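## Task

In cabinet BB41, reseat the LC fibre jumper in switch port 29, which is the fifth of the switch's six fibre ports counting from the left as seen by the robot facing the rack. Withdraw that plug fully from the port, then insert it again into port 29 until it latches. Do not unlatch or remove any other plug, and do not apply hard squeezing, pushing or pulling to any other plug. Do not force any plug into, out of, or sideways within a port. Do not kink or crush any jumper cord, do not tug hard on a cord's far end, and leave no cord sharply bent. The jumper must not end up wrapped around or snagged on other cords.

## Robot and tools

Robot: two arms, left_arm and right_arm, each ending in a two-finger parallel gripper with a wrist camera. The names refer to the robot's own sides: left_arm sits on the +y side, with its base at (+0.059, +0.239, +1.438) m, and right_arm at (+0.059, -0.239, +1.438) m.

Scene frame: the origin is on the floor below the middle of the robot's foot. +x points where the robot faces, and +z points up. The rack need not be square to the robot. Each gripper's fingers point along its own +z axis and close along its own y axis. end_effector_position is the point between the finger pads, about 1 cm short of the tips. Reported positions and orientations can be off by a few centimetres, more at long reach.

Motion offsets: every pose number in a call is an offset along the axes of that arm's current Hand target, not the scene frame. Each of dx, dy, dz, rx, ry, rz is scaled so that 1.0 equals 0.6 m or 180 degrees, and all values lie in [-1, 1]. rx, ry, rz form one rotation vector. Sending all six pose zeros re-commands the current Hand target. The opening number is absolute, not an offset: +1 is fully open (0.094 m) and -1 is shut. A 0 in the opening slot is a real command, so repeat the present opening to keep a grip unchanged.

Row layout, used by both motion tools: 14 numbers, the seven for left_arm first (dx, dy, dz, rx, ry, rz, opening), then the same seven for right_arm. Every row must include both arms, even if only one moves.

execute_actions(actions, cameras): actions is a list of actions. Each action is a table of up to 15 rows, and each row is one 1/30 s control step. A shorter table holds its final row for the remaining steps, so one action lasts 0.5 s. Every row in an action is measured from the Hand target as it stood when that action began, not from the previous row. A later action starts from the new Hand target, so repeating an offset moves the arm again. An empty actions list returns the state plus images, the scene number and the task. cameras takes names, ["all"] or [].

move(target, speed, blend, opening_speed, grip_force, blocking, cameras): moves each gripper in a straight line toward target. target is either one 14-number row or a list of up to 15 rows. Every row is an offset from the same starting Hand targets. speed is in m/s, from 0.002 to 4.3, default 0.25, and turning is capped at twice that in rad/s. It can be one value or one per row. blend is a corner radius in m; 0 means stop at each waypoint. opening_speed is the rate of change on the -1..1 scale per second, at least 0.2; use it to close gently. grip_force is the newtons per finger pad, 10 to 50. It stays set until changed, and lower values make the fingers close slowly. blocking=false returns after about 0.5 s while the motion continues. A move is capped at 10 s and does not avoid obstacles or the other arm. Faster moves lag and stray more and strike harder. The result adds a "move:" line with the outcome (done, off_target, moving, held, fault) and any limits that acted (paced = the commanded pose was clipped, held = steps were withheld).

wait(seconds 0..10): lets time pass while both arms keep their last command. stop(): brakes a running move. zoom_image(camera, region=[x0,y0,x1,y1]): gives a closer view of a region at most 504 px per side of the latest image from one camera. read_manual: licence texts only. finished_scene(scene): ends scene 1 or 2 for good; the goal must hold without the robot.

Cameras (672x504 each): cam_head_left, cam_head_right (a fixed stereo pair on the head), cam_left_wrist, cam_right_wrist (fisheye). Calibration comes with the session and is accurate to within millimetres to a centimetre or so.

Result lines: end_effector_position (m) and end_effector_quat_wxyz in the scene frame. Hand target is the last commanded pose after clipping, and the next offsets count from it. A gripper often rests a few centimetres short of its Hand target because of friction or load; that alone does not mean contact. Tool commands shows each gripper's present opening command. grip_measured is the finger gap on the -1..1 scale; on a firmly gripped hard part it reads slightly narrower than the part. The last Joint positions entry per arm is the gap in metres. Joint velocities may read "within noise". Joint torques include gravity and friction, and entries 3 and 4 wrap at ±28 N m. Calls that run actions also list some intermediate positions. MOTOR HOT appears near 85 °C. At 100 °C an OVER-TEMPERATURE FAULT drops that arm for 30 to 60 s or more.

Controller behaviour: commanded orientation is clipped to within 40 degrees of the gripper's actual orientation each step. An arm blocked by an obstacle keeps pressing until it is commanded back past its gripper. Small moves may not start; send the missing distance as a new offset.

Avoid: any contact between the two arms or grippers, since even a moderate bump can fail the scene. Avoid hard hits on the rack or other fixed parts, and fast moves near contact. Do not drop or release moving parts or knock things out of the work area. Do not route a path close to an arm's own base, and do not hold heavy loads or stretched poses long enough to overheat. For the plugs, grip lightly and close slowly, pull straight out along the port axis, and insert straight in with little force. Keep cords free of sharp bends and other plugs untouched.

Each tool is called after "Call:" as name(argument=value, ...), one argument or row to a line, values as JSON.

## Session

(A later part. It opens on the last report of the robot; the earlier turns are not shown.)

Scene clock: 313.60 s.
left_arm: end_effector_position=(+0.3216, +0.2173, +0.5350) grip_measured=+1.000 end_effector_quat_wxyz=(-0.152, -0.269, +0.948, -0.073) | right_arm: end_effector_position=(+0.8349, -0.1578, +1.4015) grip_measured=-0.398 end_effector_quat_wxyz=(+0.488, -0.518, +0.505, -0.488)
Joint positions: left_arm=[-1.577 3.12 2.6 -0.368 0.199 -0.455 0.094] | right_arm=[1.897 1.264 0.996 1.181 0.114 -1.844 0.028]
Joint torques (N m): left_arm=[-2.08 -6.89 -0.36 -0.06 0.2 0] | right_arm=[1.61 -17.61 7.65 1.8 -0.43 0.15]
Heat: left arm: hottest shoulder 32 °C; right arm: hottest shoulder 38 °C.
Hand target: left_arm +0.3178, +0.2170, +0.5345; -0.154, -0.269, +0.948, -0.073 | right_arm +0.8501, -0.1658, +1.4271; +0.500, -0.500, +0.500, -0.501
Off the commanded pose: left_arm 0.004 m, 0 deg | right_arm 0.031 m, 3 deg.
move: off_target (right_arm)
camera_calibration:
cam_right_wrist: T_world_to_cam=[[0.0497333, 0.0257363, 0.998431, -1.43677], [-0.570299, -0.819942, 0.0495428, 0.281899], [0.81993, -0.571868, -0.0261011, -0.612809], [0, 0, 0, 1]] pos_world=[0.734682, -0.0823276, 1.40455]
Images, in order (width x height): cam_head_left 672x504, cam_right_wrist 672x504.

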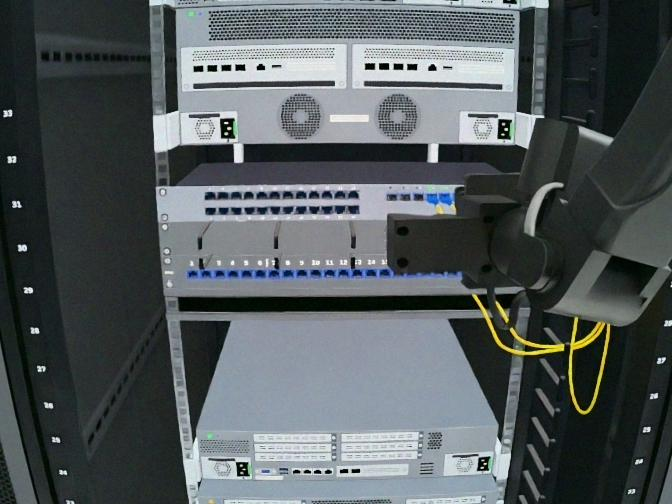

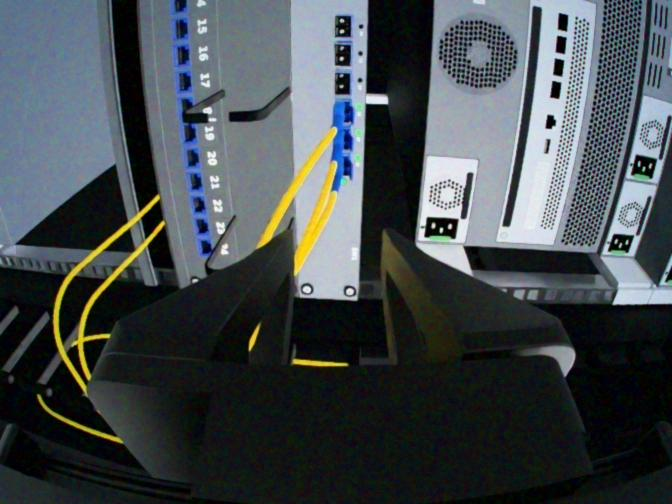

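Call:
move(
  target=[0,0,0,0,0,0,1,0.004,0.0,0.083,0.015,0,0,-0.4],
  speed=0.08,
  cameras=["cam_head_left","cam_right_wrist"],
)

Call:
zoom_image(
  camera="cam_right_wrist",
  region=[240, 100, 440, 250],
)

Call:
zoom_image(
  camera="cam_head_left",
  region=[400, 160, 520, 250],
)

Scene clock: 347.13 s.
left_arm: end_effector_position=(+0.3216, +0.2173, +0.5350) grip_measured=+1.000 end_effector_quat_wxyz=(-0.152, -0.269, +0.948, -0.073) | right_arm: end_effector_position=(+0.8870, -0.1643, +1.4168) grip_measured=-0.398 end_effector_quat_wxyz=(+0.505, -0.498, +0.491, -0.506)
Joint positions: left_arm=[-1.577 3.12 2.6 -0.368 0.199 -0.455 0.094] | right_arm=[1.872 1.319 1.156 1.142 0.089 -1.827 0.028]
Joint torques (N m): left_arm=[-2.2 -7.3 -0.31 -0.06 0.2 0] | right_arm=[1.9 -16.91 8.83 1.81 -0.42 0.16]
Heat: left arm: hottest shoulder 32 °C; right arm: hottest shoulder 37 °C.
Hand target: left_arm +0.3178, +0.2170, +0.5345; -0.154, -0.269, +0.948, -0.073 | right_arm +0.8998, -0.1683, +1.4272; +0.511, -0.488, +0.488, -0.513
Off the commanded pose: left_arm 0.004 m, 0 deg | right_arm 0.017 m, 2 deg.
move: off_target (right_arm)
camera_calibration:
cam_right_wrist: T_world_to_cam=[[-0.0188363, 0.0216533, 0.999588, -1.39584], [-0.578036, -0.815983, 0.00678351, 0.373568], [0.815794, -0.57767, 0.0278865, -0.732553], [0, 0, 0, 1]] pos_world=[0.787255, -0.0881243, 1.41316]
Images, in order (width x height): cam_head_left 672x504, cam_right_wrist 672x504.

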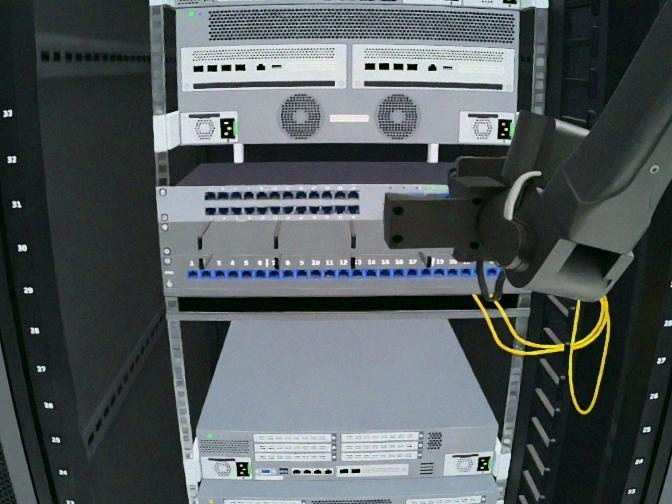

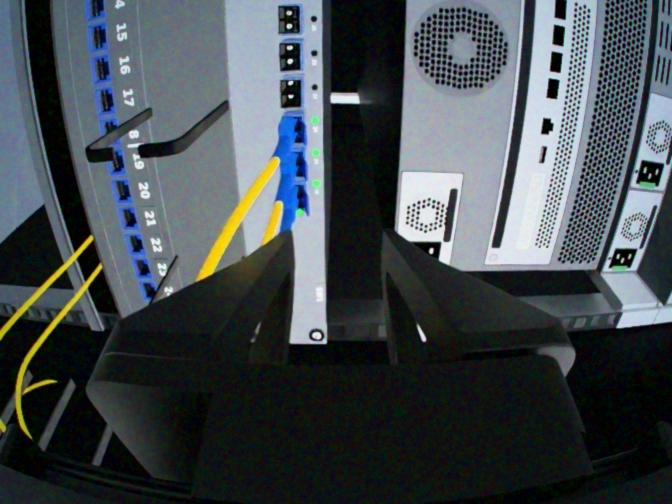

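Scaled by 2.520 from the camera's 672x504 image, which has a finer 960x720 frame.

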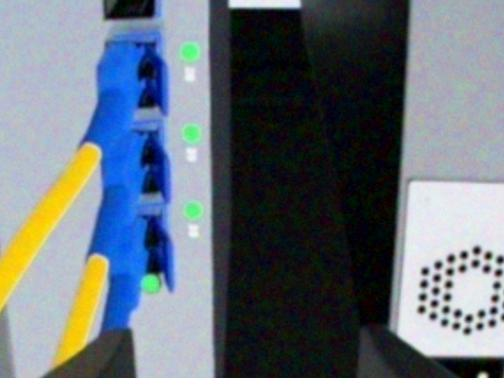

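Scaled by 4.200 from the camera's 672x504 image, which has a finer 960x720 frame.

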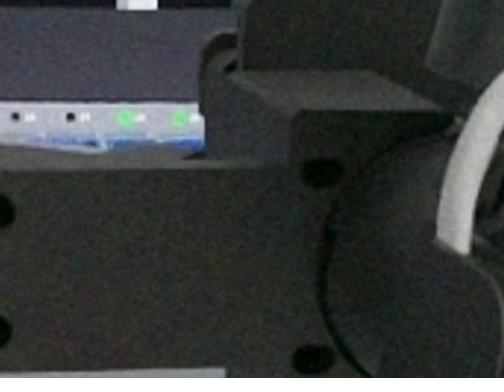

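Call:
move(
  target=[
    [0,0,0,0,0,0,1,0,-0.003,-0.0667,0,0,0,-0.4],
    [0,0,0,0,0,0,1,-0.0083,0.0117,-0.0667,0,0,0,-0.574],
  ],
  speed=0.08,
  cameras=["cam_head_left","cam_right_wrist"],
)

Call:
zoom_image(
  camera="cam_right_wrist",
  region=[240, 100, 440, 250],
)

Scene clock: 464.23 s.
left_arm: end_effector_position=(+0.3216, +0.2173, +0.5350) grip_measured=+1.000 end_effector_quat_wxyz=(-0.152, -0.269, +0.948, -0.073) | right_arm: end_effector_position=(+0.8573, -0.1656, +1.4089) grip_measured=-0.572 end_effector_quat_wxyz=(+0.504, -0.498, +0.492, -0.506)
Joint positions: left_arm=[-1.577 3.12 2.6 -0.368 0.199 -0.455 0.094] | right_arm=[1.872 1.304 1.066 1.216 0.09 -1.827 0.02]
Joint torques (N m): left_arm=[-2.2 -7.47 -0.35 -0.1 0.21 0] | right_arm=[3.08 -16.09 5.87 2.73 -0.12 0.04]
Heat: left arm: hottest shoulder 32 °C; right arm: hottest shoulder 41 °C.
Hand target: left_arm +0.3178, +0.2170, +0.5345; -0.154, -0.269, +0.948, -0.073 | right_arm +0.8602, -0.1632, +1.4181; +0.512, -0.488, +0.488, -0.513
Off the commanded pose: left_arm 0.004 m, 0 deg | right_arm 0.010 m, 2 deg.
move: done
camera_calibration:
cam_right_wrist: T_world_to_cam=[[-0.0174719, 0.0213202, 0.99962, -1.38978], [-0.578669, -0.81553, 0.00727959, 0.355354], [0.815375, -0.578322, 0.0265862, -0.706796], [0, 0, 0, 1]] pos_world=[0.757654, -0.0893241, 1.40546]
Images, in order (width x height): cam_head_left 672x504, cam_right_wrist 672x504.

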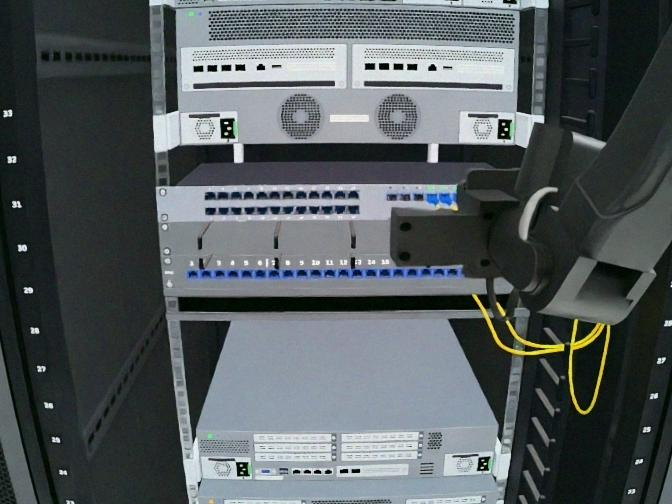

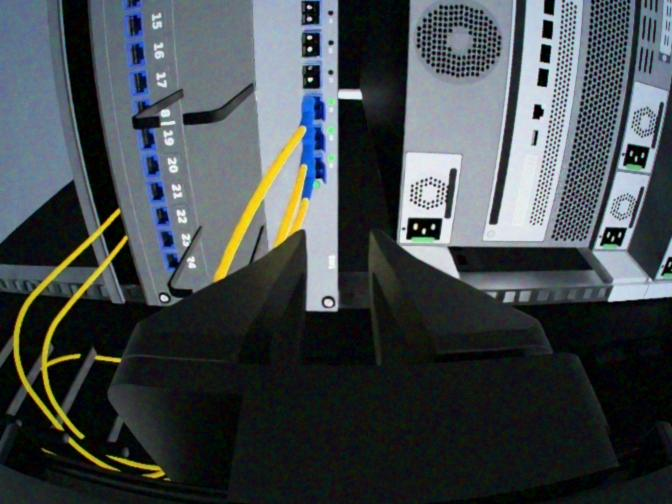

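Scaled by 2.520 from the camera's 672x504 image, which has a finer 960x720 frame.

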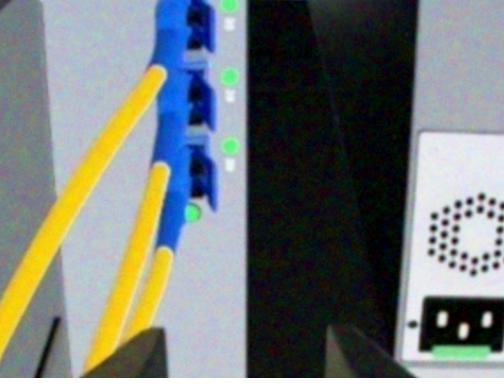

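Call:
move(
  target=[0,0,0,0,0,0,1,-0.0127,0.0142,0,0,0,0,-0.574],
  speed=0.05,
  cameras=["cam_right_wrist"],
)

Call:
zoom_image(
  camera="cam_right_wrist",
  region=[240, 100, 440, 250],
)

Scene clock: 475.20 s.
left_arm: end_effector_position=(+0.3216, +0.2173, +0.5350) grip_measured=+1.000 end_effector_quat_wxyz=(-0.152, -0.269, +0.948, -0.073) | right_arm: end_effector_position=(+0.8541, -0.1579, +1.3985) grip_measured=-0.572 end_effector_quat_wxyz=(+0.504, -0.499, +0.494, -0.503)
Joint positions: left_arm=[-1.577 3.12 2.6 -0.368 0.199 -0.455 0.094] | right_arm=[1.885 1.328 1.066 1.233 0.097 -1.833 0.02]
Joint torques (N m): left_arm=[-2.49 -7.24 -0.39 -0.08 0.19 0.01] | right_arm=[3.37 -15.97 6.72 2.73 -0.11 -0.03]
Heat: left arm: hottest shoulder 32 °C; right arm: hottest shoulder 41 °C.
Hand target: left_arm +0.3178, +0.2170, +0.5345; -0.154, -0.269, +0.948, -0.073 | right_arm +0.8606, -0.1557, +1.4096; +0.511, -0.488, +0.488, -0.513
Off the commanded pose: left_arm 0.004 m, 0 deg | right_arm 0.013 m, 2 deg.
move: off_target (right_arm)
camera_calibration:
cam_right_wrist: T_world_to_cam=[[-0.0103397, 0.0173988, 0.999795, -1.38655], [-0.576946, -0.816741, 0.00824652, 0.356797], [0.816717, -0.576742, 0.018483, -0.689137], [0, 0, 0, 1]] pos_world=[0.754346, -0.0819197, 1.39606]
Images, in order (width x height): cam_right_wrist 672x504.

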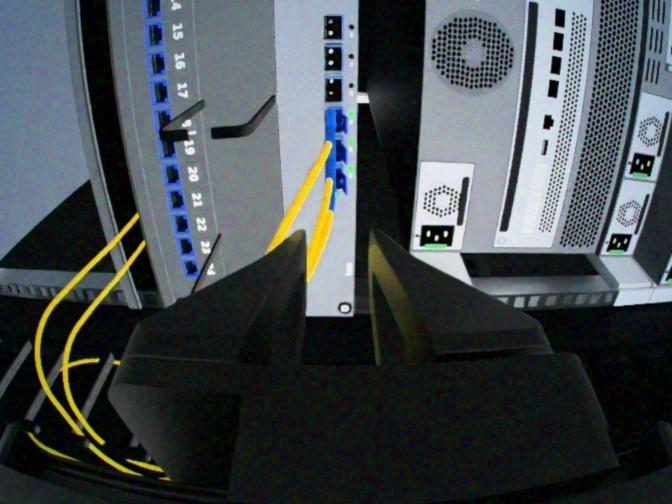

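Scaled by 2.520 from the camera's 672x504 image, which has a finer 960x720 frame.

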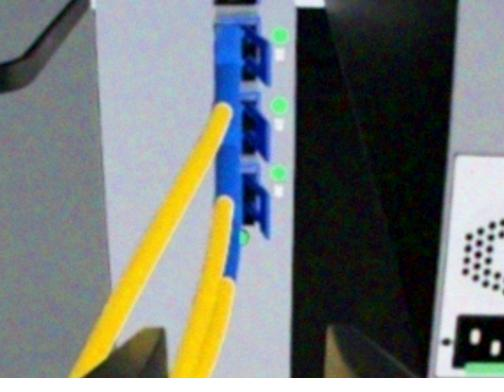

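Call:
move(
  target=[0,0,0,0,0,0,1,0,0.006,0.06,0,0,0,-0.574],
  speed=0.05,
  cameras=["cam_right_wrist"],
)

Call:
zoom_image(
  camera="cam_right_wrist",
  region=[240, 100, 440, 250],
)

Scene clock: 492.27 s.
left_arm: end_effector_position=(+0.3216, +0.2173, +0.5350) grip_measured=+1.000 end_effector_quat_wxyz=(-0.152, -0.269, +0.948, -0.073) | right_arm: end_effector_position=(+0.8848, -0.1549, +1.3999) grip_measured=-0.572 end_effector_quat_wxyz=(+0.507, -0.495, +0.492, -0.506)
Joint positions: left_arm=[-1.577 3.12 2.6 -0.368 0.199 -0.455 0.094] | right_arm=[1.885 1.366 1.166 1.184 0.097 -1.833 0.02]
Joint torques (N m): left_arm=[-2.37 -6.89 -0.25 -0.2 0.2 -0.01] | right_arm=[2.43 -16.97 8.51 1.76 -0.35 0.08]
Heat: left arm: hottest shoulder 32 °C; right arm: hottest shoulder 41 °C.
Hand target: left_arm +0.3178, +0.2170, +0.5345; -0.154, -0.269, +0.948, -0.073 | right_arm +0.8968, -0.1557, +1.4078; +0.512, -0.488, +0.488, -0.513
Off the commanded pose: left_arm 0.004 m, 0 deg | right_arm 0.014 m, 1 deg.
move: off_target (right_arm)
camera_calibration:
cam_right_wrist: T_world_to_cam=[[-0.0230936, 0.016042, 0.999605, -1.37642], [-0.579683, -0.814842, -0.000315431, 0.391662], [0.814515, -0.579461, 0.0281169, -0.724366], [0, 0, 0, 1]] pos_world=[0.78526, -0.0785188, 1.39636]
Images, in order (width x height): cam_right_wrist 672x504.

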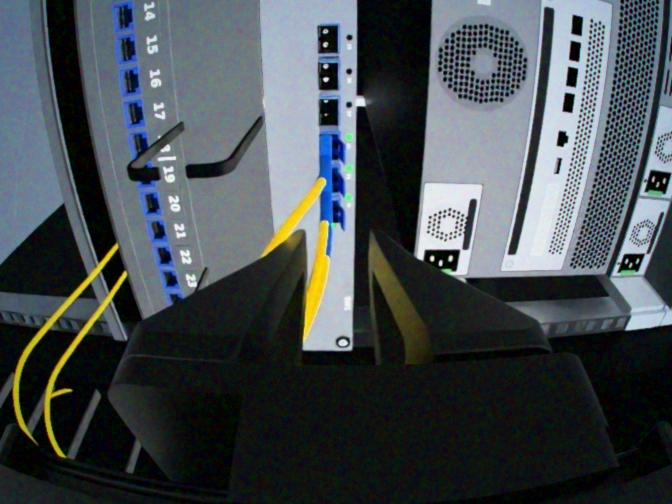

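Scaled by 2.520 from the camera's 672x504 image, which has a finer 960x720 frame.

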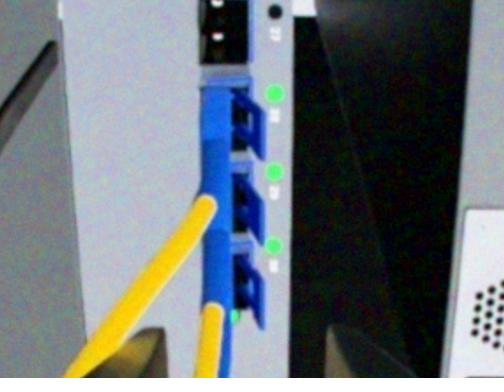

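Call:
zoom_image(
  camera="cam_right_wrist",
  region=[305, 125, 365, 245],
)

Scaled by 4.200 from the camera's 672x504 image, which has a finer 960x720 frame.

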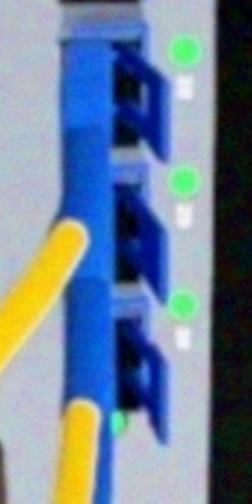

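Call:
move(
  target=[0,0,0,0,0,0,1,0.0052,0.005,0.055,0,0,0,-0.574],
  speed=0.04,
  cameras=["cam_right_wrist"],
)

Call:
zoom_image(
  camera="cam_right_wrist",
  region=[260, 130, 420, 250],
)

Scene clock: 529.47 s.
left_arm: end_effector_position=(+0.3216, +0.2173, +0.5350) grip_measured=+1.000 end_effector_quat_wxyz=(-0.152, -0.269, +0.948, -0.073) | right_arm: end_effector_position=(+0.9170, -0.1552, +1.3979) grip_measured=-0.572 end_effector_quat_wxyz=(+0.505, -0.497, +0.491, -0.507)
Joint positions: left_arm=[-1.577 3.12 2.6 -0.368 0.199 -0.455 0.094] | right_arm=[1.875 1.405 1.273 1.114 0.091 -1.83 0.02]
Joint torques (N m): left_arm=[-2.49 -7.18 -0.36 -0.08 0.21 -0.02] | right_arm=[2.26 -18.08 9.35 1.84 -0.43 0.16]
Heat: left arm: hottest shoulder 32 °C; right arm: hottest shoulder 41 °C.
Hand target: left_arm +0.3178, +0.2170, +0.5345; -0.154, -0.269, +0.948, -0.073 | right_arm +0.9299, -0.1590, +1.4064; +0.511, -0.488, +0.488, -0.513
Off the commanded pose: left_arm 0.004 m, 0 deg | right_arm 0.016 m, 1 deg.
move: off_target (right_arm)
camera_calibration:
cam_right_wrist: T_world_to_cam=[[-0.0212177, 0.0214125, 0.999546, -1.37439], [-0.578593, -0.8156, 0.00518994, 0.40123], [0.81534, -0.57822, 0.0296943, -0.753514], [0, 0, 0, 1]] pos_world=[0.817358, -0.0790242, 1.39406]
Images, in order (width x height): cam_right_wrist 672x504.

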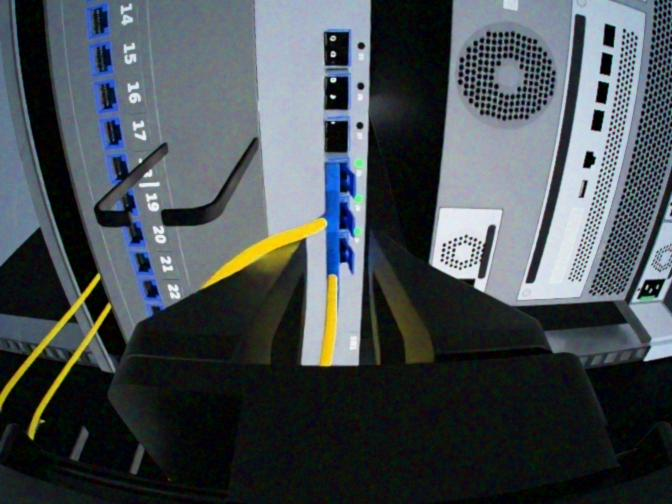

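Scaled by 3.150 from the camera's 672x504 image, which has a finer 960x720 frame.

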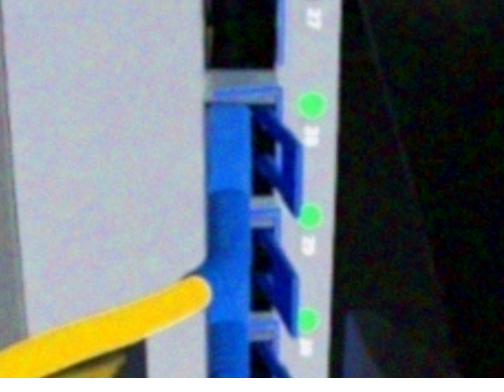

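Call:
zoom_image(
  camera="cam_right_wrist",
  region=[170, 200, 390, 370],
)

Scaled by 2.291 from the camera's 672x504 image, which has a finer 960x720 frame.

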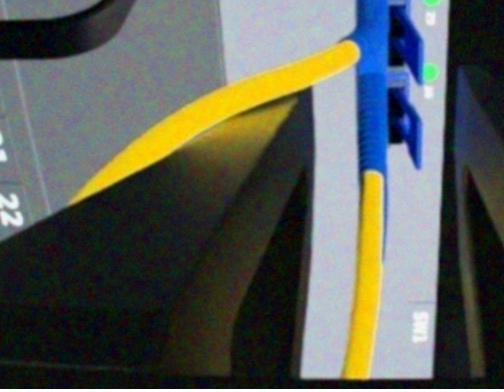

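Call:
move(
  target=[
    [0,0,0,0,0,0,1,0.01,-0.0063,-0.133,0,0,0,-0.574],
    [0,0,0,0,0,0,1,0.03,-0.005,-0.08,0,-0.0667,0,-0.362],
  ],
  speed=0.06,
  cameras=["cam_right_wrist","cam_head_left","cam_head_right"],
)

Call:
zoom_image(
  camera="cam_right_wrist",
  region=[200, 60, 440, 260],
)

Scene clock: 637.33 s.
left_arm: end_effector_position=(+0.3216, +0.2173, +0.5350) grip_measured=+1.000 end_effector_quat_wxyz=(-0.152, -0.269, +0.948, -0.073) | right_arm: end_effector_position=(+0.8662, -0.1707, +1.3810) grip_measured=-0.365 end_effector_quat_wxyz=(+0.549, -0.553, +0.441, -0.445)
Joint positions: left_arm=[-1.577 3.12 2.6 -0.368 0.199 -0.455 0.094] | right_arm=[1.759 1.343 1.107 1.156 -0.179 -1.734 0.03]
Joint torques (N m): left_arm=[-2.14 -7.24 -0.31 -0.01 0.2 0] | right_arm=[1.26 -18.84 7.99 1.81 -0.36 0.15]
Heat: left arm: hottest shoulder 32 °C; right arm: hottest elbow 42 °C.
Hand target: left_arm +0.3178, +0.2170, +0.5345; -0.154, -0.269, +0.948, -0.073 | right_arm +0.8817, -0.1769, +1.4070; +0.560, -0.539, +0.432, -0.459
Off the commanded pose: left_arm 0.004 m, 0 deg | right_arm 0.031 m, 3 deg.
move: off_target (right_arm); target 2's new opening was sent with right_arm's hand 0.031 m and 3 deg from that target
camera_calibration:
cam_right_wrist: T_world_to_cam=[[-0.00112436, 0.0210599, 0.999778, -1.37604], [-0.394386, -0.91875, 0.0189095, 0.163177], [0.918944, -0.394277, 0.00933872, -0.750736], [0, 0, 0, 1]] pos_world=[0.752692, -0.1171, 1.37966]
Images, in order (width x height): cam_head_left 672x504, cam_head_right 672x504, cam_right_wrist 672x504.

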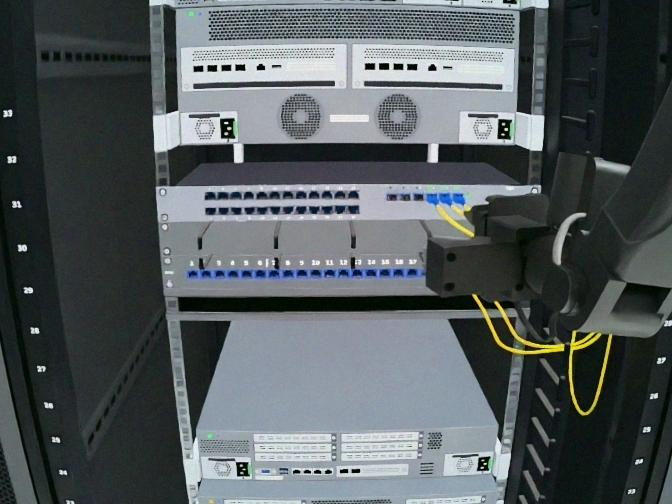

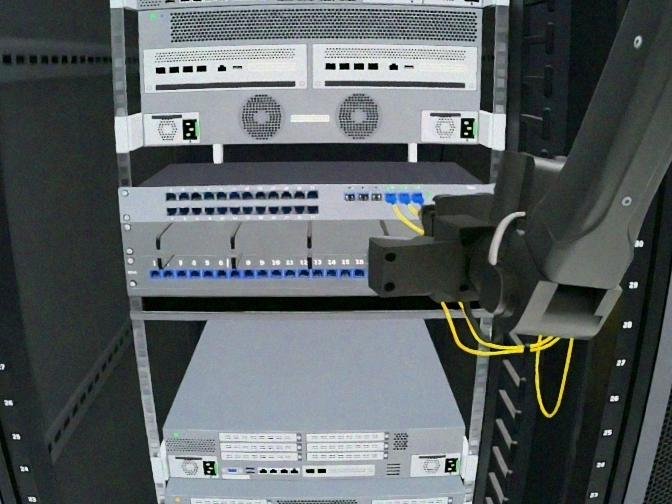

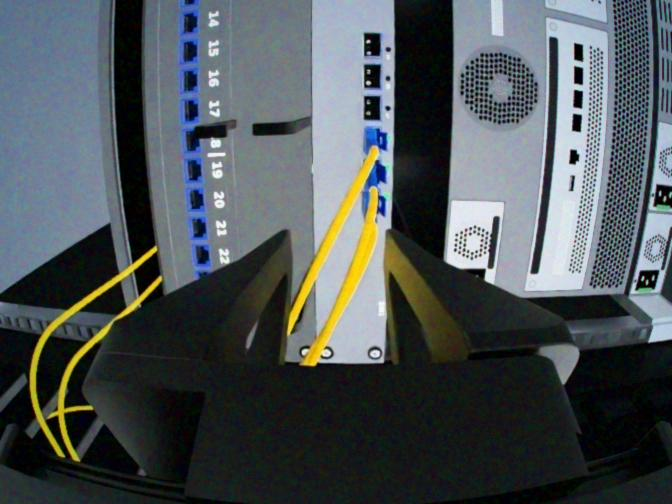

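Scaled by 2.100 from the camera's 672x504 image, which has a finer 960x720 frame.

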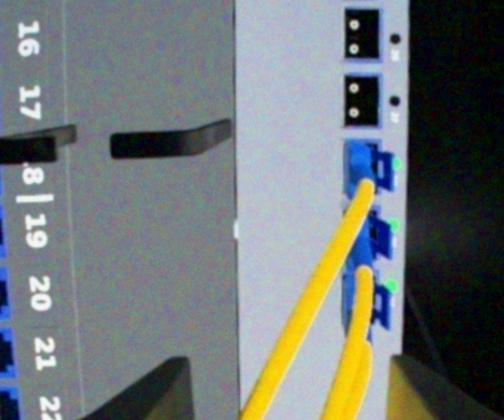

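Call:
move(
  target=[
    [0,0,0,0,0,0,1,0,0,-0.0917,0,0,0,-0.362],
    [0,0,0,0,0,0,1,0,-0.0317,-0.0917,0,0,0,-0.362],
    [0,0,0,0,0,0,1,0,-0.03,-0.03,0,0,0,-0.362],
  ],
  speed=0.06,
  cameras=["cam_right_wrist"],
)

Call:
zoom_image(
  camera="cam_right_wrist",
  region=[200, 60, 440, 260],
)

Scene clock: 667.23 s.
left_arm: end_effector_position=(+0.3216, +0.2173, +0.5350) grip_measured=+1.000 end_effector_quat_wxyz=(-0.152, -0.269, +0.948, -0.073) | right_arm: end_effector_position=(+0.8517, -0.1832, +1.4150) grip_measured=-0.364 end_effector_quat_wxyz=(+0.555, -0.544, +0.438, -0.451)
Joint positions: left_arm=[-1.577 3.12 2.6 -0.368 0.199 -0.455 0.094] | right_arm=[1.743 1.253 1.039 1.161 -0.187 -1.715 0.03]
Joint torques (N m): left_arm=[-2.55 -7.3 -0.43 -0.1 0.22 0] | right_arm=[2.14 -15.91 8.12 1.85 -0.04 0]
Heat: left arm: hottest shoulder 32 °C; right arm: hottest shoulder 42 °C.
Hand target: left_arm +0.3178, +0.2170, +0.5345; -0.154, -0.269, +0.948, -0.073 | right_arm +0.8633, -0.1806, +1.4242; +0.560, -0.539, +0.431, -0.459
Off the commanded pose: left_arm 0.004 m, 0 deg | right_arm 0.015 m, 1 deg.
move: off_target (right_arm)
camera_calibration:
cam_right_wrist: T_world_to_cam=[[-0.0237295, 0.014136, 0.999618, -1.39157], [-0.399468, -0.91674, 0.00348121, 0.171979], [0.91644, -0.399233, 0.0274007, -0.767031], [0, 0, 0, 1]] pos_world=[0.738617, -0.128893, 1.41146]
Images, in order (width x height): cam_right_wrist 672x504.

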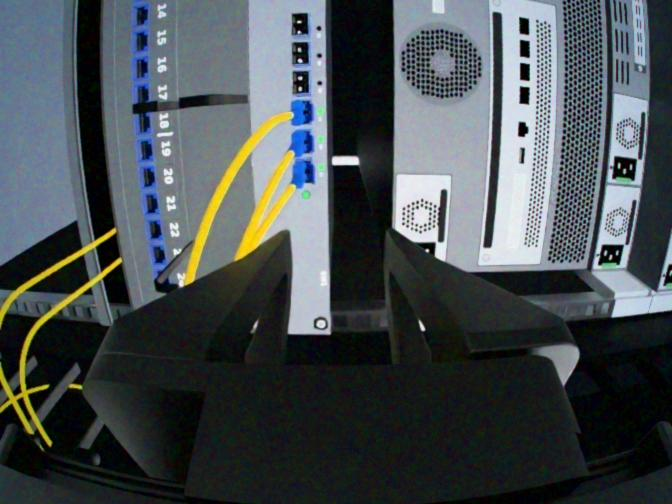

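Scaled by 2.100 from the camera's 672x504 image, which has a finer 960x720 frame.

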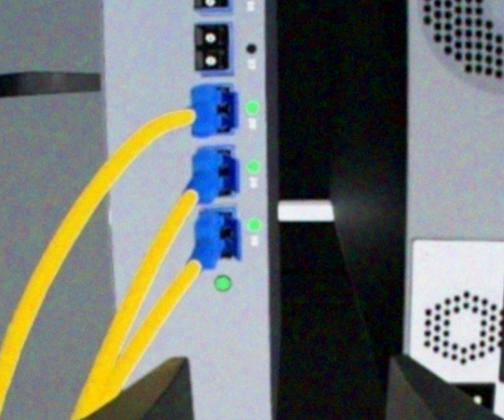

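Call:
move(
  target=[0,0,0,0,0,0,1,-0.009,0.0258,0.002,0,0,0,-0.362],
  speed=0.05,
  cameras=["cam_right_wrist"],
)

Call:
zoom_image(
  camera="cam_right_wrist",
  region=[200, 60, 440, 260],
)

Scene clock: 683.20 s.
left_arm: end_effector_position=(+0.3216, +0.2173, +0.5350) grip_measured=+1.000 end_effector_quat_wxyz=(-0.152, -0.269, +0.948, -0.073) | right_arm: end_effector_position=(+0.8518, -0.1771, +1.3923) grip_measured=-0.364 end_effector_quat_wxyz=(+0.549, -0.552, +0.444, -0.443)
Joint positions: left_arm=[-1.577 3.12 2.6 -0.368 0.199 -0.455 0.094] | right_arm=[1.75 1.296 1.051 1.162 -0.182 -1.721 0.03]
Joint torques (N m): left_arm=[-2.2 -6.95 -0.29 -0.02 0.19 -0.01] | right_arm=[2.02 -16.38 7.88 2.74 -0.04 -0.01]
Heat: left arm: hottest shoulder 32 °C; right arm: hottest shoulder 43 °C.
Hand target: left_arm +0.3178, +0.2170, +0.5345; -0.154, -0.269, +0.948, -0.073 | right_arm +0.8641, -0.1752, +1.4087; +0.560, -0.539, +0.432, -0.459
Off the commanded pose: left_arm 0.004 m, 0 deg | right_arm 0.021 m, 3 deg.
move: off_target (right_arm)
camera_calibration:
cam_right_wrist: T_world_to_cam=[[0.00379583, 0.0150047, 0.99988, -1.39265], [-0.395831, -0.918196, 0.0152816, 0.157891], [0.918315, -0.395842, 0.002454, -0.730254], [0, 0, 0, 1]] pos_world=[0.738388, -0.123194, 1.39186]
Images, in order (width x height): cam_right_wrist 672x504.

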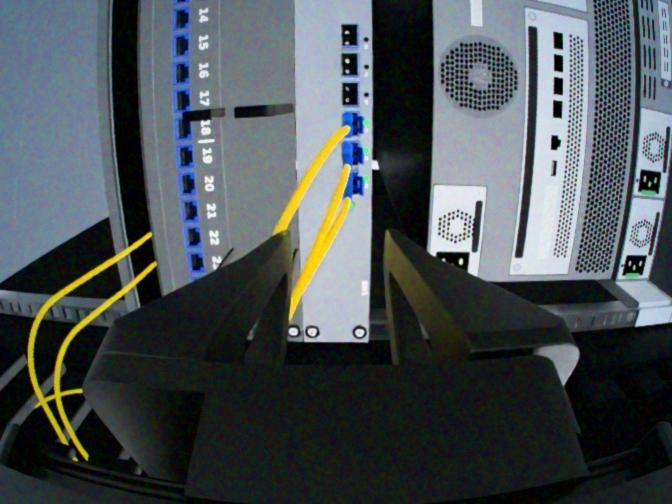

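Scaled by 2.100 from the camera's 672x504 image, which has a finer 960x720 frame.

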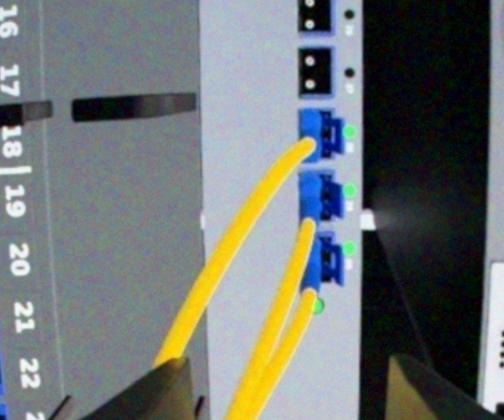

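Call:
move(
  target=[0,0,0,0,0,0,1,0,-0.009,0.06,0,0,0,-0.362],
  speed=0.05,
  cameras=["cam_right_wrist"],
)

Call:
zoom_image(
  camera="cam_right_wrist",
  region=[200, 60, 440, 260],
)

Scene clock: 694.67 s.
left_arm: end_effector_position=(+0.3216, +0.2173, +0.5350) grip_measured=+1.000 end_effector_quat_wxyz=(-0.152, -0.269, +0.948, -0.073) | right_arm: end_effector_position=(+0.8868, -0.1707, +1.4069) grip_measured=-0.364 end_effector_quat_wxyz=(+0.555, -0.545, +0.438, -0.451)
Joint positions: left_arm=[-1.577 3.12 2.6 -0.368 0.199 -0.455 0.094] | right_arm=[1.768 1.317 1.158 1.103 -0.173 -1.735 0.03]
Joint torques (N m): left_arm=[-2.37 -7.12 -0.28 -0.03 0.2 0.03] | right_arm=[2.49 -16.91 8.94 1.85 -0.07 -0.02]
Heat: left arm: hottest shoulder 32 °C; right arm: hottest shoulder 43 °C.
Hand target: left_arm +0.3178, +0.2170, +0.5345; -0.154, -0.269, +0.948, -0.073 | right_arm +0.8991, -0.1676, +1.4157; +0.560, -0.539, +0.431, -0.459
Off the commanded pose: left_arm 0.004 m, 0 deg | right_arm 0.015 m, 1 deg.
move: off_target (right_arm)
camera_calibration:
cam_right_wrist: T_world_to_cam=[[-0.0241025, 0.0142875, 0.999607, -1.3825], [-0.399097, -0.916902, 0.00348238, 0.197049], [0.916592, -0.398856, 0.0278018, -0.794571], [0, 0, 0, 1]] pos_world=[0.773617, -0.116493, 1.40336]
Images, in order (width x height): cam_right_wrist 672x504.

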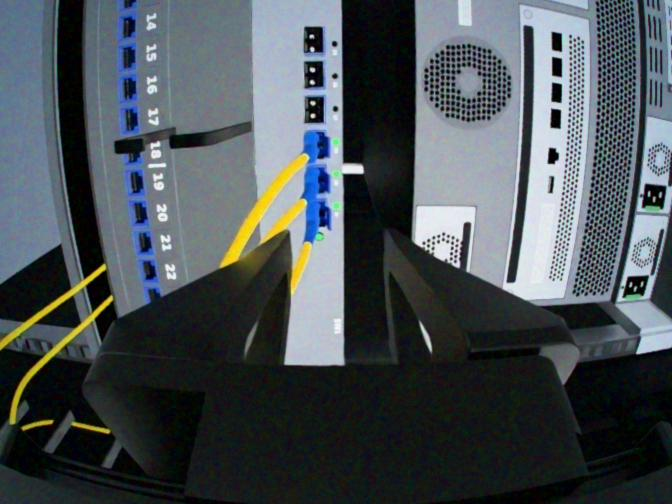

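Scaled by 2.100 from the camera's 672x504 image, which has a finer 960x720 frame.

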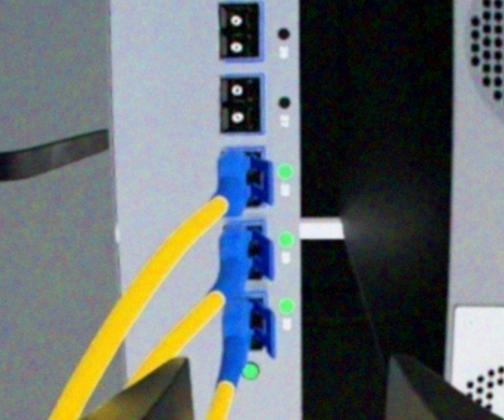

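Call:
move(
  target=[
    [0,0,0,0,0,0,1,0,0,-0.075,0,0,0,-0.362],
    [0,0,0,0,0,0,1,0,0.0137,-0.075,0,0,0,-0.362],
    [0,0,0,0,0,0,1,0,0.0142,0,0,0,0,-0.362],
  ],
  speed=0.06,
  cameras=["cam_right_wrist"],
)

Call:
zoom_image(
  camera="cam_right_wrist",
  region=[200, 60, 440, 260],
)

Scene clock: 708.33 s.
left_arm: end_effector_position=(+0.3216, +0.2173, +0.5350) grip_measured=+1.000 end_effector_quat_wxyz=(-0.152, -0.269, +0.948, -0.073) | right_arm: end_effector_position=(+0.8869, -0.1707, +1.3975) grip_measured=-0.364 end_effector_quat_wxyz=(+0.554, -0.546, +0.437, -0.452)
Joint positions: left_arm=[-1.577 3.12 2.6 -0.368 0.199 -0.455 0.094] | right_arm=[1.764 1.339 1.164 1.116 -0.175 -1.736 0.03]
Joint torques (N m): left_arm=[-2.37 -7.12 -0.34 -0.12 0.21 -0.02] | right_arm=[2.49 -16.91 8.8 1.81 -0.02 0.02]
Heat: left arm: hottest shoulder 32 °C; right arm: hottest shoulder 42 °C.
Hand target: left_arm +0.3178, +0.2170, +0.5345; -0.154, -0.269, +0.948, -0.073 | right_arm +0.8994, -0.1675, +1.4071; +0.560, -0.539, +0.431, -0.459
Off the commanded pose: left_arm 0.004 m, 0 deg | right_arm 0.016 m, 1 deg.
move: off_target (right_arm)
camera_calibration:
cam_right_wrist: T_world_to_cam=[[-0.022694, 0.0174871, 0.99959, -1.37369], [-0.39903, -0.916911, 0.00698141, 0.192188], [0.916657, -0.398708, 0.0277863, -0.79441], [0, 0, 0, 1]] pos_world=[0.773716, -0.116496, 1.39386]
Images, in order (width x height): cam_right_wrist 672x504.

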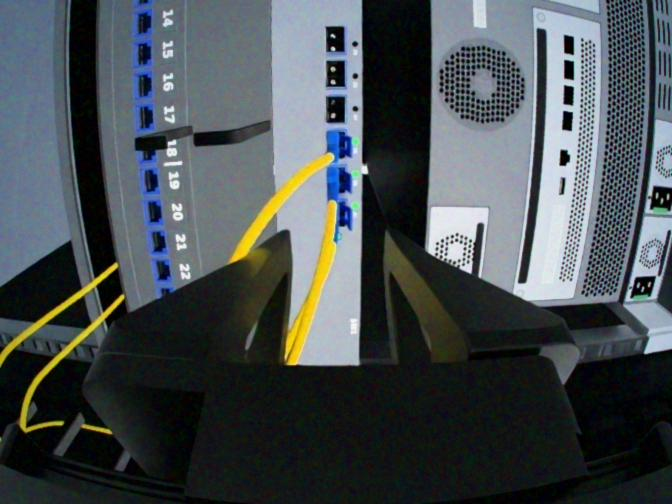

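Scaled by 2.100 from the camera's 672x504 image, which has a finer 960x720 frame.

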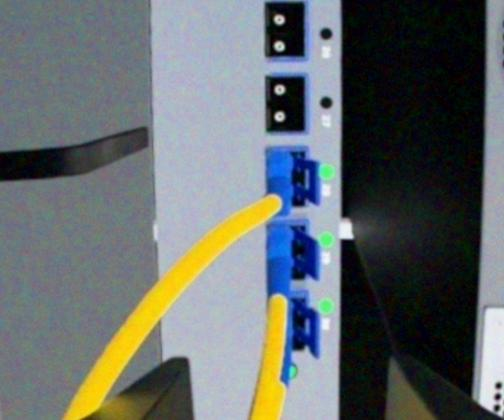

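Call:
move(
  target=[0,0,0,0,0,0,1,0,0,0.05,0,0,0,-0.362],
  speed=0.05,
  cameras=["cam_right_wrist"],
)

Call:
zoom_image(
  camera="cam_right_wrist",
  region=[200, 100, 440, 300],
)

Scene clock: 716.03 s.
left_arm: end_effector_position=(+0.3216, +0.2173, +0.5350) grip_measured=+1.000 end_effector_quat_wxyz=(-0.152, -0.269, +0.948, -0.073) | right_arm: end_effector_position=(+0.9157, -0.1647, +1.3974) grip_measured=-0.364 end_effector_quat_wxyz=(+0.554, -0.546, +0.439, -0.450)
Joint positions: left_arm=[-1.577 3.12 2.6 -0.368 0.199 -0.455 0.094] | right_arm=[1.775 1.375 1.261 1.052 -0.168 -1.742 0.03]
Joint torques (N m): left_arm=[-2.37 -7.18 -0.35 -0.05 0.18 -0.01] | right_arm=[2.84 -17.79 9.58 1.83 -0.04 0]
Heat: left arm: hottest shoulder 32 °C; right arm: hottest shoulder 42 °C.
Hand target: left_arm +0.3178, +0.2170, +0.5345; -0.154, -0.269, +0.948, -0.073 | right_arm +0.9288, -0.1615, +1.4088; +0.560, -0.539, +0.431, -0.459
Off the commanded pose: left_arm 0.004 m, 0 deg | right_arm 0.017 m, 2 deg.
move: off_target (right_arm)
camera_calibration:
cam_right_wrist: T_world_to_cam=[[-0.0199352, 0.0150711, 0.999688, -1.37616], [-0.398874, -0.916987, 0.00587022, 0.210595], [0.916789, -0.398632, 0.0242918, -0.813651], [0, 0, 0, 1]] pos_world=[0.802513, -0.110494, 1.39426]
Images, in order (width x height): cam_right_wrist 672x504.

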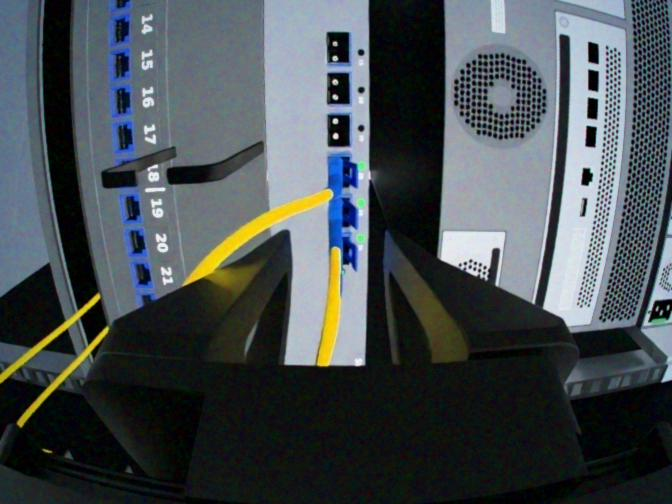

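Scaled by 2.100 from the camera's 672x504 image, which has a finer 960x720 frame.

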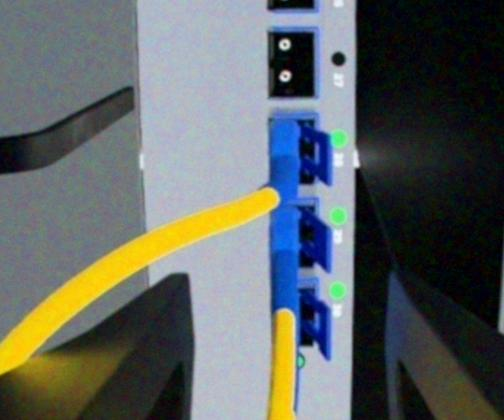

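Call:
move(
  target=[0,0,0,0,0,0,1,0,0.0005,0.03,0,0,0,-0.362],
  speed=0.04,
  cameras=["cam_right_wrist"],
)

Call:
zoom_image(
  camera="cam_right_wrist",
  region=[240, 130, 420, 280],
)

Scene clock: 742.00 s.
left_arm: end_effector_position=(+0.3216, +0.2173, +0.5350) grip_measured=+1.000 end_effector_quat_wxyz=(-0.152, -0.269, +0.948, -0.073) | right_arm: end_effector_position=(+0.9326, -0.1615, +1.3960) grip_measured=-0.364 end_effector_quat_wxyz=(+0.553, -0.547, +0.439, -0.450)
Joint positions: left_arm=[-1.577 3.12 2.6 -0.368 0.199 -0.455 0.094] | right_arm=[1.781 1.399 1.32 1.013 -0.164 -1.747 0.03]
Joint torques (N m): left_arm=[-2.32 -7.24 -0.32 -0.12 0.2 0.01] | right_arm=[2.73 -18.49 10.15 1.91 -0.05 0]
Heat: left arm: hottest shoulder 32 °C; right arm: hottest shoulder 43 °C.
Hand target: left_arm +0.3178, +0.2170, +0.5345; -0.154, -0.269, +0.948, -0.073 | right_arm +0.9463, -0.1577, +1.4090; +0.559, -0.539, +0.432, -0.459
Off the commanded pose: left_arm 0.004 m, 0 deg | right_arm 0.020 m, 2 deg.
move: off_target (right_arm)
camera_calibration:
cam_right_wrist: T_world_to_cam=[[-0.0167422, 0.0158642, 0.999734, -1.37747], [-0.399372, -0.916755, 0.00785937, 0.217936], [0.916636, -0.399134, 0.0216842, -0.824137], [0, 0, 0, 1]] pos_world=[0.81941, -0.107295, 1.39326]
Images, in order (width x height): cam_right_wrist 672x504.

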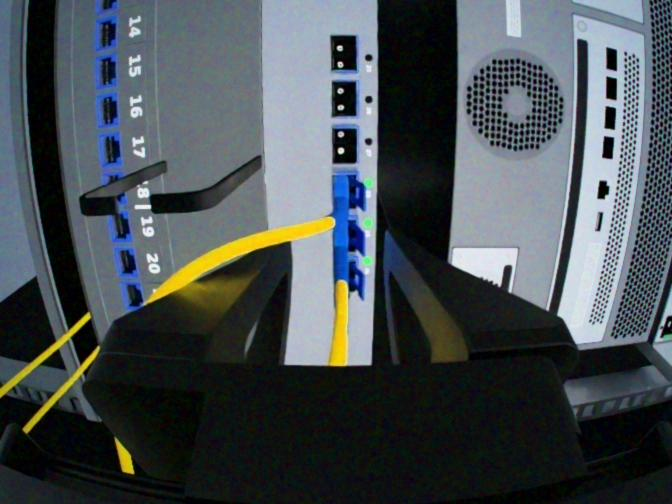

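Scaled by 2.800 from the camera's 672x504 image, which has a finer 960x720 frame.

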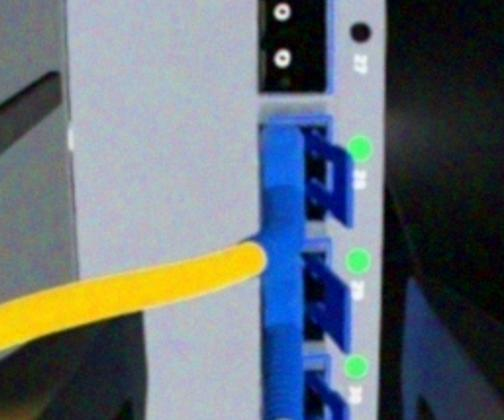

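Call:
move(
  target=[0,0,0,0,0,0,1,0,-0.0075,0.01,0,0,0,-0.362],
  speed=0.03,
  cameras=["cam_right_wrist"],
)

Call:
zoom_image(
  camera="cam_right_wrist",
  region=[240, 150, 420, 300],
)

Scene clock: 759.73 s.
left_arm: end_effector_position=(+0.3216, +0.2173, +0.5350) grip_measured=+1.000 end_effector_quat_wxyz=(-0.152, -0.269, +0.948, -0.073) | right_arm: end_effector_position=(+0.9376, -0.1604, +1.3982) grip_measured=-0.364 end_effector_quat_wxyz=(+0.552, -0.548, +0.440, -0.449)
Joint positions: left_arm=[-1.577 3.12 2.6 -0.368 0.199 -0.455 0.094] | right_arm=[1.784 1.399 1.335 0.994 -0.161 -1.75 0.03]
Joint torques (N m): left_arm=[-2.14 -6.95 -0.36 -0.09 0.21 0] | right_arm=[2.96 -18.61 10.3 1.83 -0.08 -0.04]
Heat: left arm: hottest shoulder 32 °C; right arm: hottest shoulder 43 °C.
Hand target: left_arm +0.3178, +0.2170, +0.5345; -0.154, -0.269, +0.948, -0.073 | right_arm +0.9520, -0.1564, +1.4139; +0.559, -0.539, +0.432, -0.459
Off the commanded pose: left_arm 0.004 m, 0 deg | right_arm 0.022 m, 2 deg.
move: off_target (right_arm)
camera_calibration:
cam_right_wrist: T_world_to_cam=[[-0.0130788, 0.0169855, 0.99977, -1.38285], [-0.399449, -0.916697, 0.0103486, 0.217606], [0.916662, -0.399222, 0.0187741, -0.824262], [0, 0, 0, 1]] pos_world=[0.824406, -0.106096, 1.39576]
Images, in order (width x height): cam_right_wrist 672x504.

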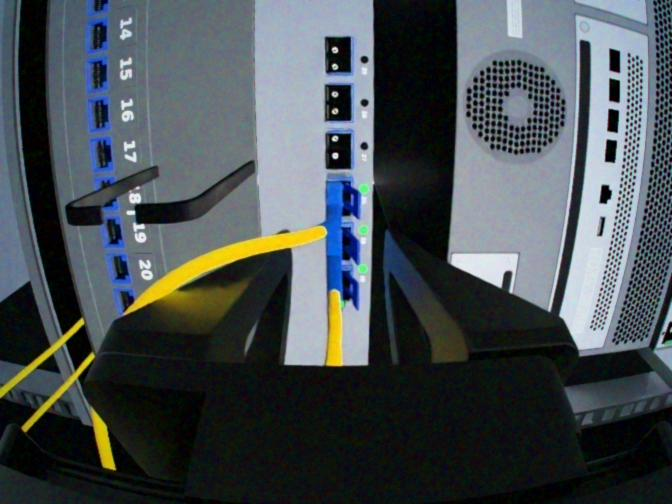

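Scaled by 2.800 from the camera's 672x504 image, which has a finer 960x720 frame.

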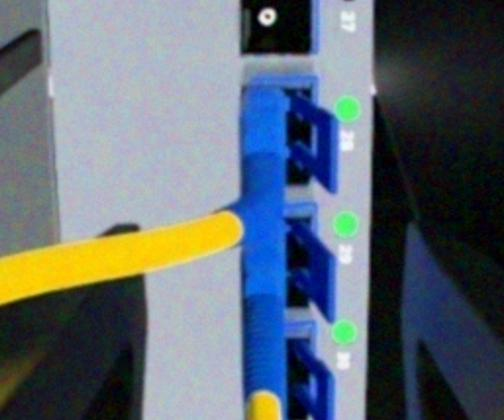

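Call:
move(
  target=[0,0,0,0,0,0,1,0,0,0,0,0,0,-0.7],
  speed=0.03,
  opening_speed=0.3,
  cameras=["cam_right_wrist"],
)

Call:
zoom_image(
  camera="cam_right_wrist",
  region=[260, 170, 400, 300],
)

Scene clock: 772.57 s.
left_arm: end_effector_position=(+0.3216, +0.2173, +0.5350) grip_measured=+1.000 end_effector_quat_wxyz=(-0.152, -0.269, +0.948, -0.073) | right_arm: end_effector_position=(+0.9376, -0.1604, +1.3982) grip_measured=-0.697 end_effector_quat_wxyz=(+0.552, -0.548, +0.440, -0.449)
Joint positions: left_arm=[-1.577 3.12 2.6 -0.368 0.199 -0.455 0.094] | right_arm=[1.784 1.399 1.335 0.994 -0.161 -1.751 0.014]
Joint torques (N m): left_arm=[-2.55 -7 -0.28 -0.03 0.17 0] | right_arm=[2.73 -18.55 10.29 1.83 -0.11 0]
Heat: left arm: hottest shoulder 32 °C; right arm: hottest shoulder 43 °C.
Hand target: left_arm +0.3178, +0.2170, +0.5345; -0.154, -0.269, +0.948, -0.073 | right_arm +0.9520, -0.1564, +1.4139; +0.559, -0.539, +0.432, -0.459
Off the commanded pose: left_arm 0.004 m, 0 deg | right_arm 0.022 m, 2 deg.
move: off_target (right_arm)
camera_calibration:
cam_right_wrist: T_world_to_cam=[[-0.0131392, 0.0173408, 0.999763, -1.38276], [-0.399536, -0.916656, 0.0106484, 0.217264], [0.916623, -0.399302, 0.0189724, -0.824515], [0, 0, 0, 1]] pos_world=[0.824406, -0.106096, 1.39576]
Images, in order (width x height): cam_right_wrist 672x504.

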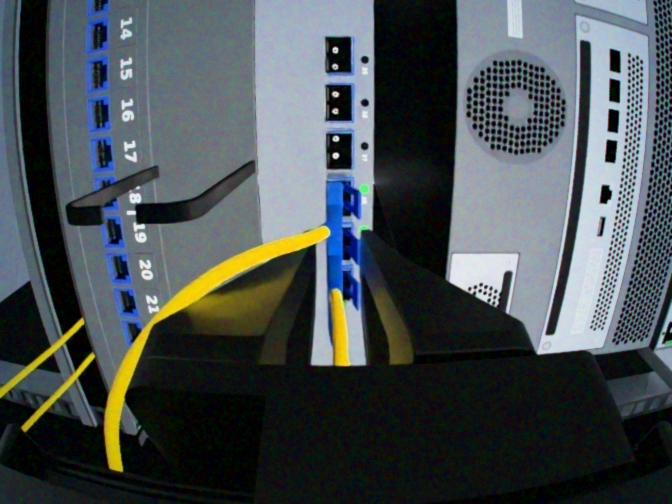

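Scaled by 3.600 from the camera's 672x504 image, which has a finer 960x720 frame.

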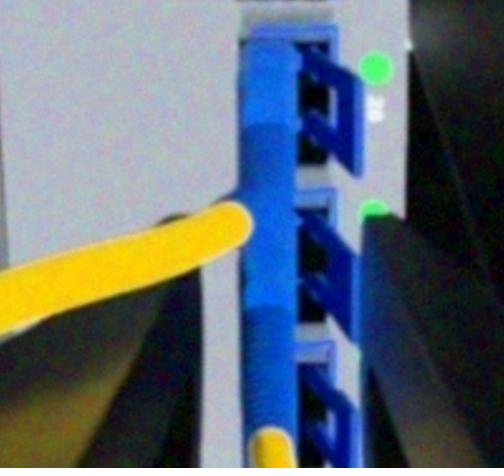

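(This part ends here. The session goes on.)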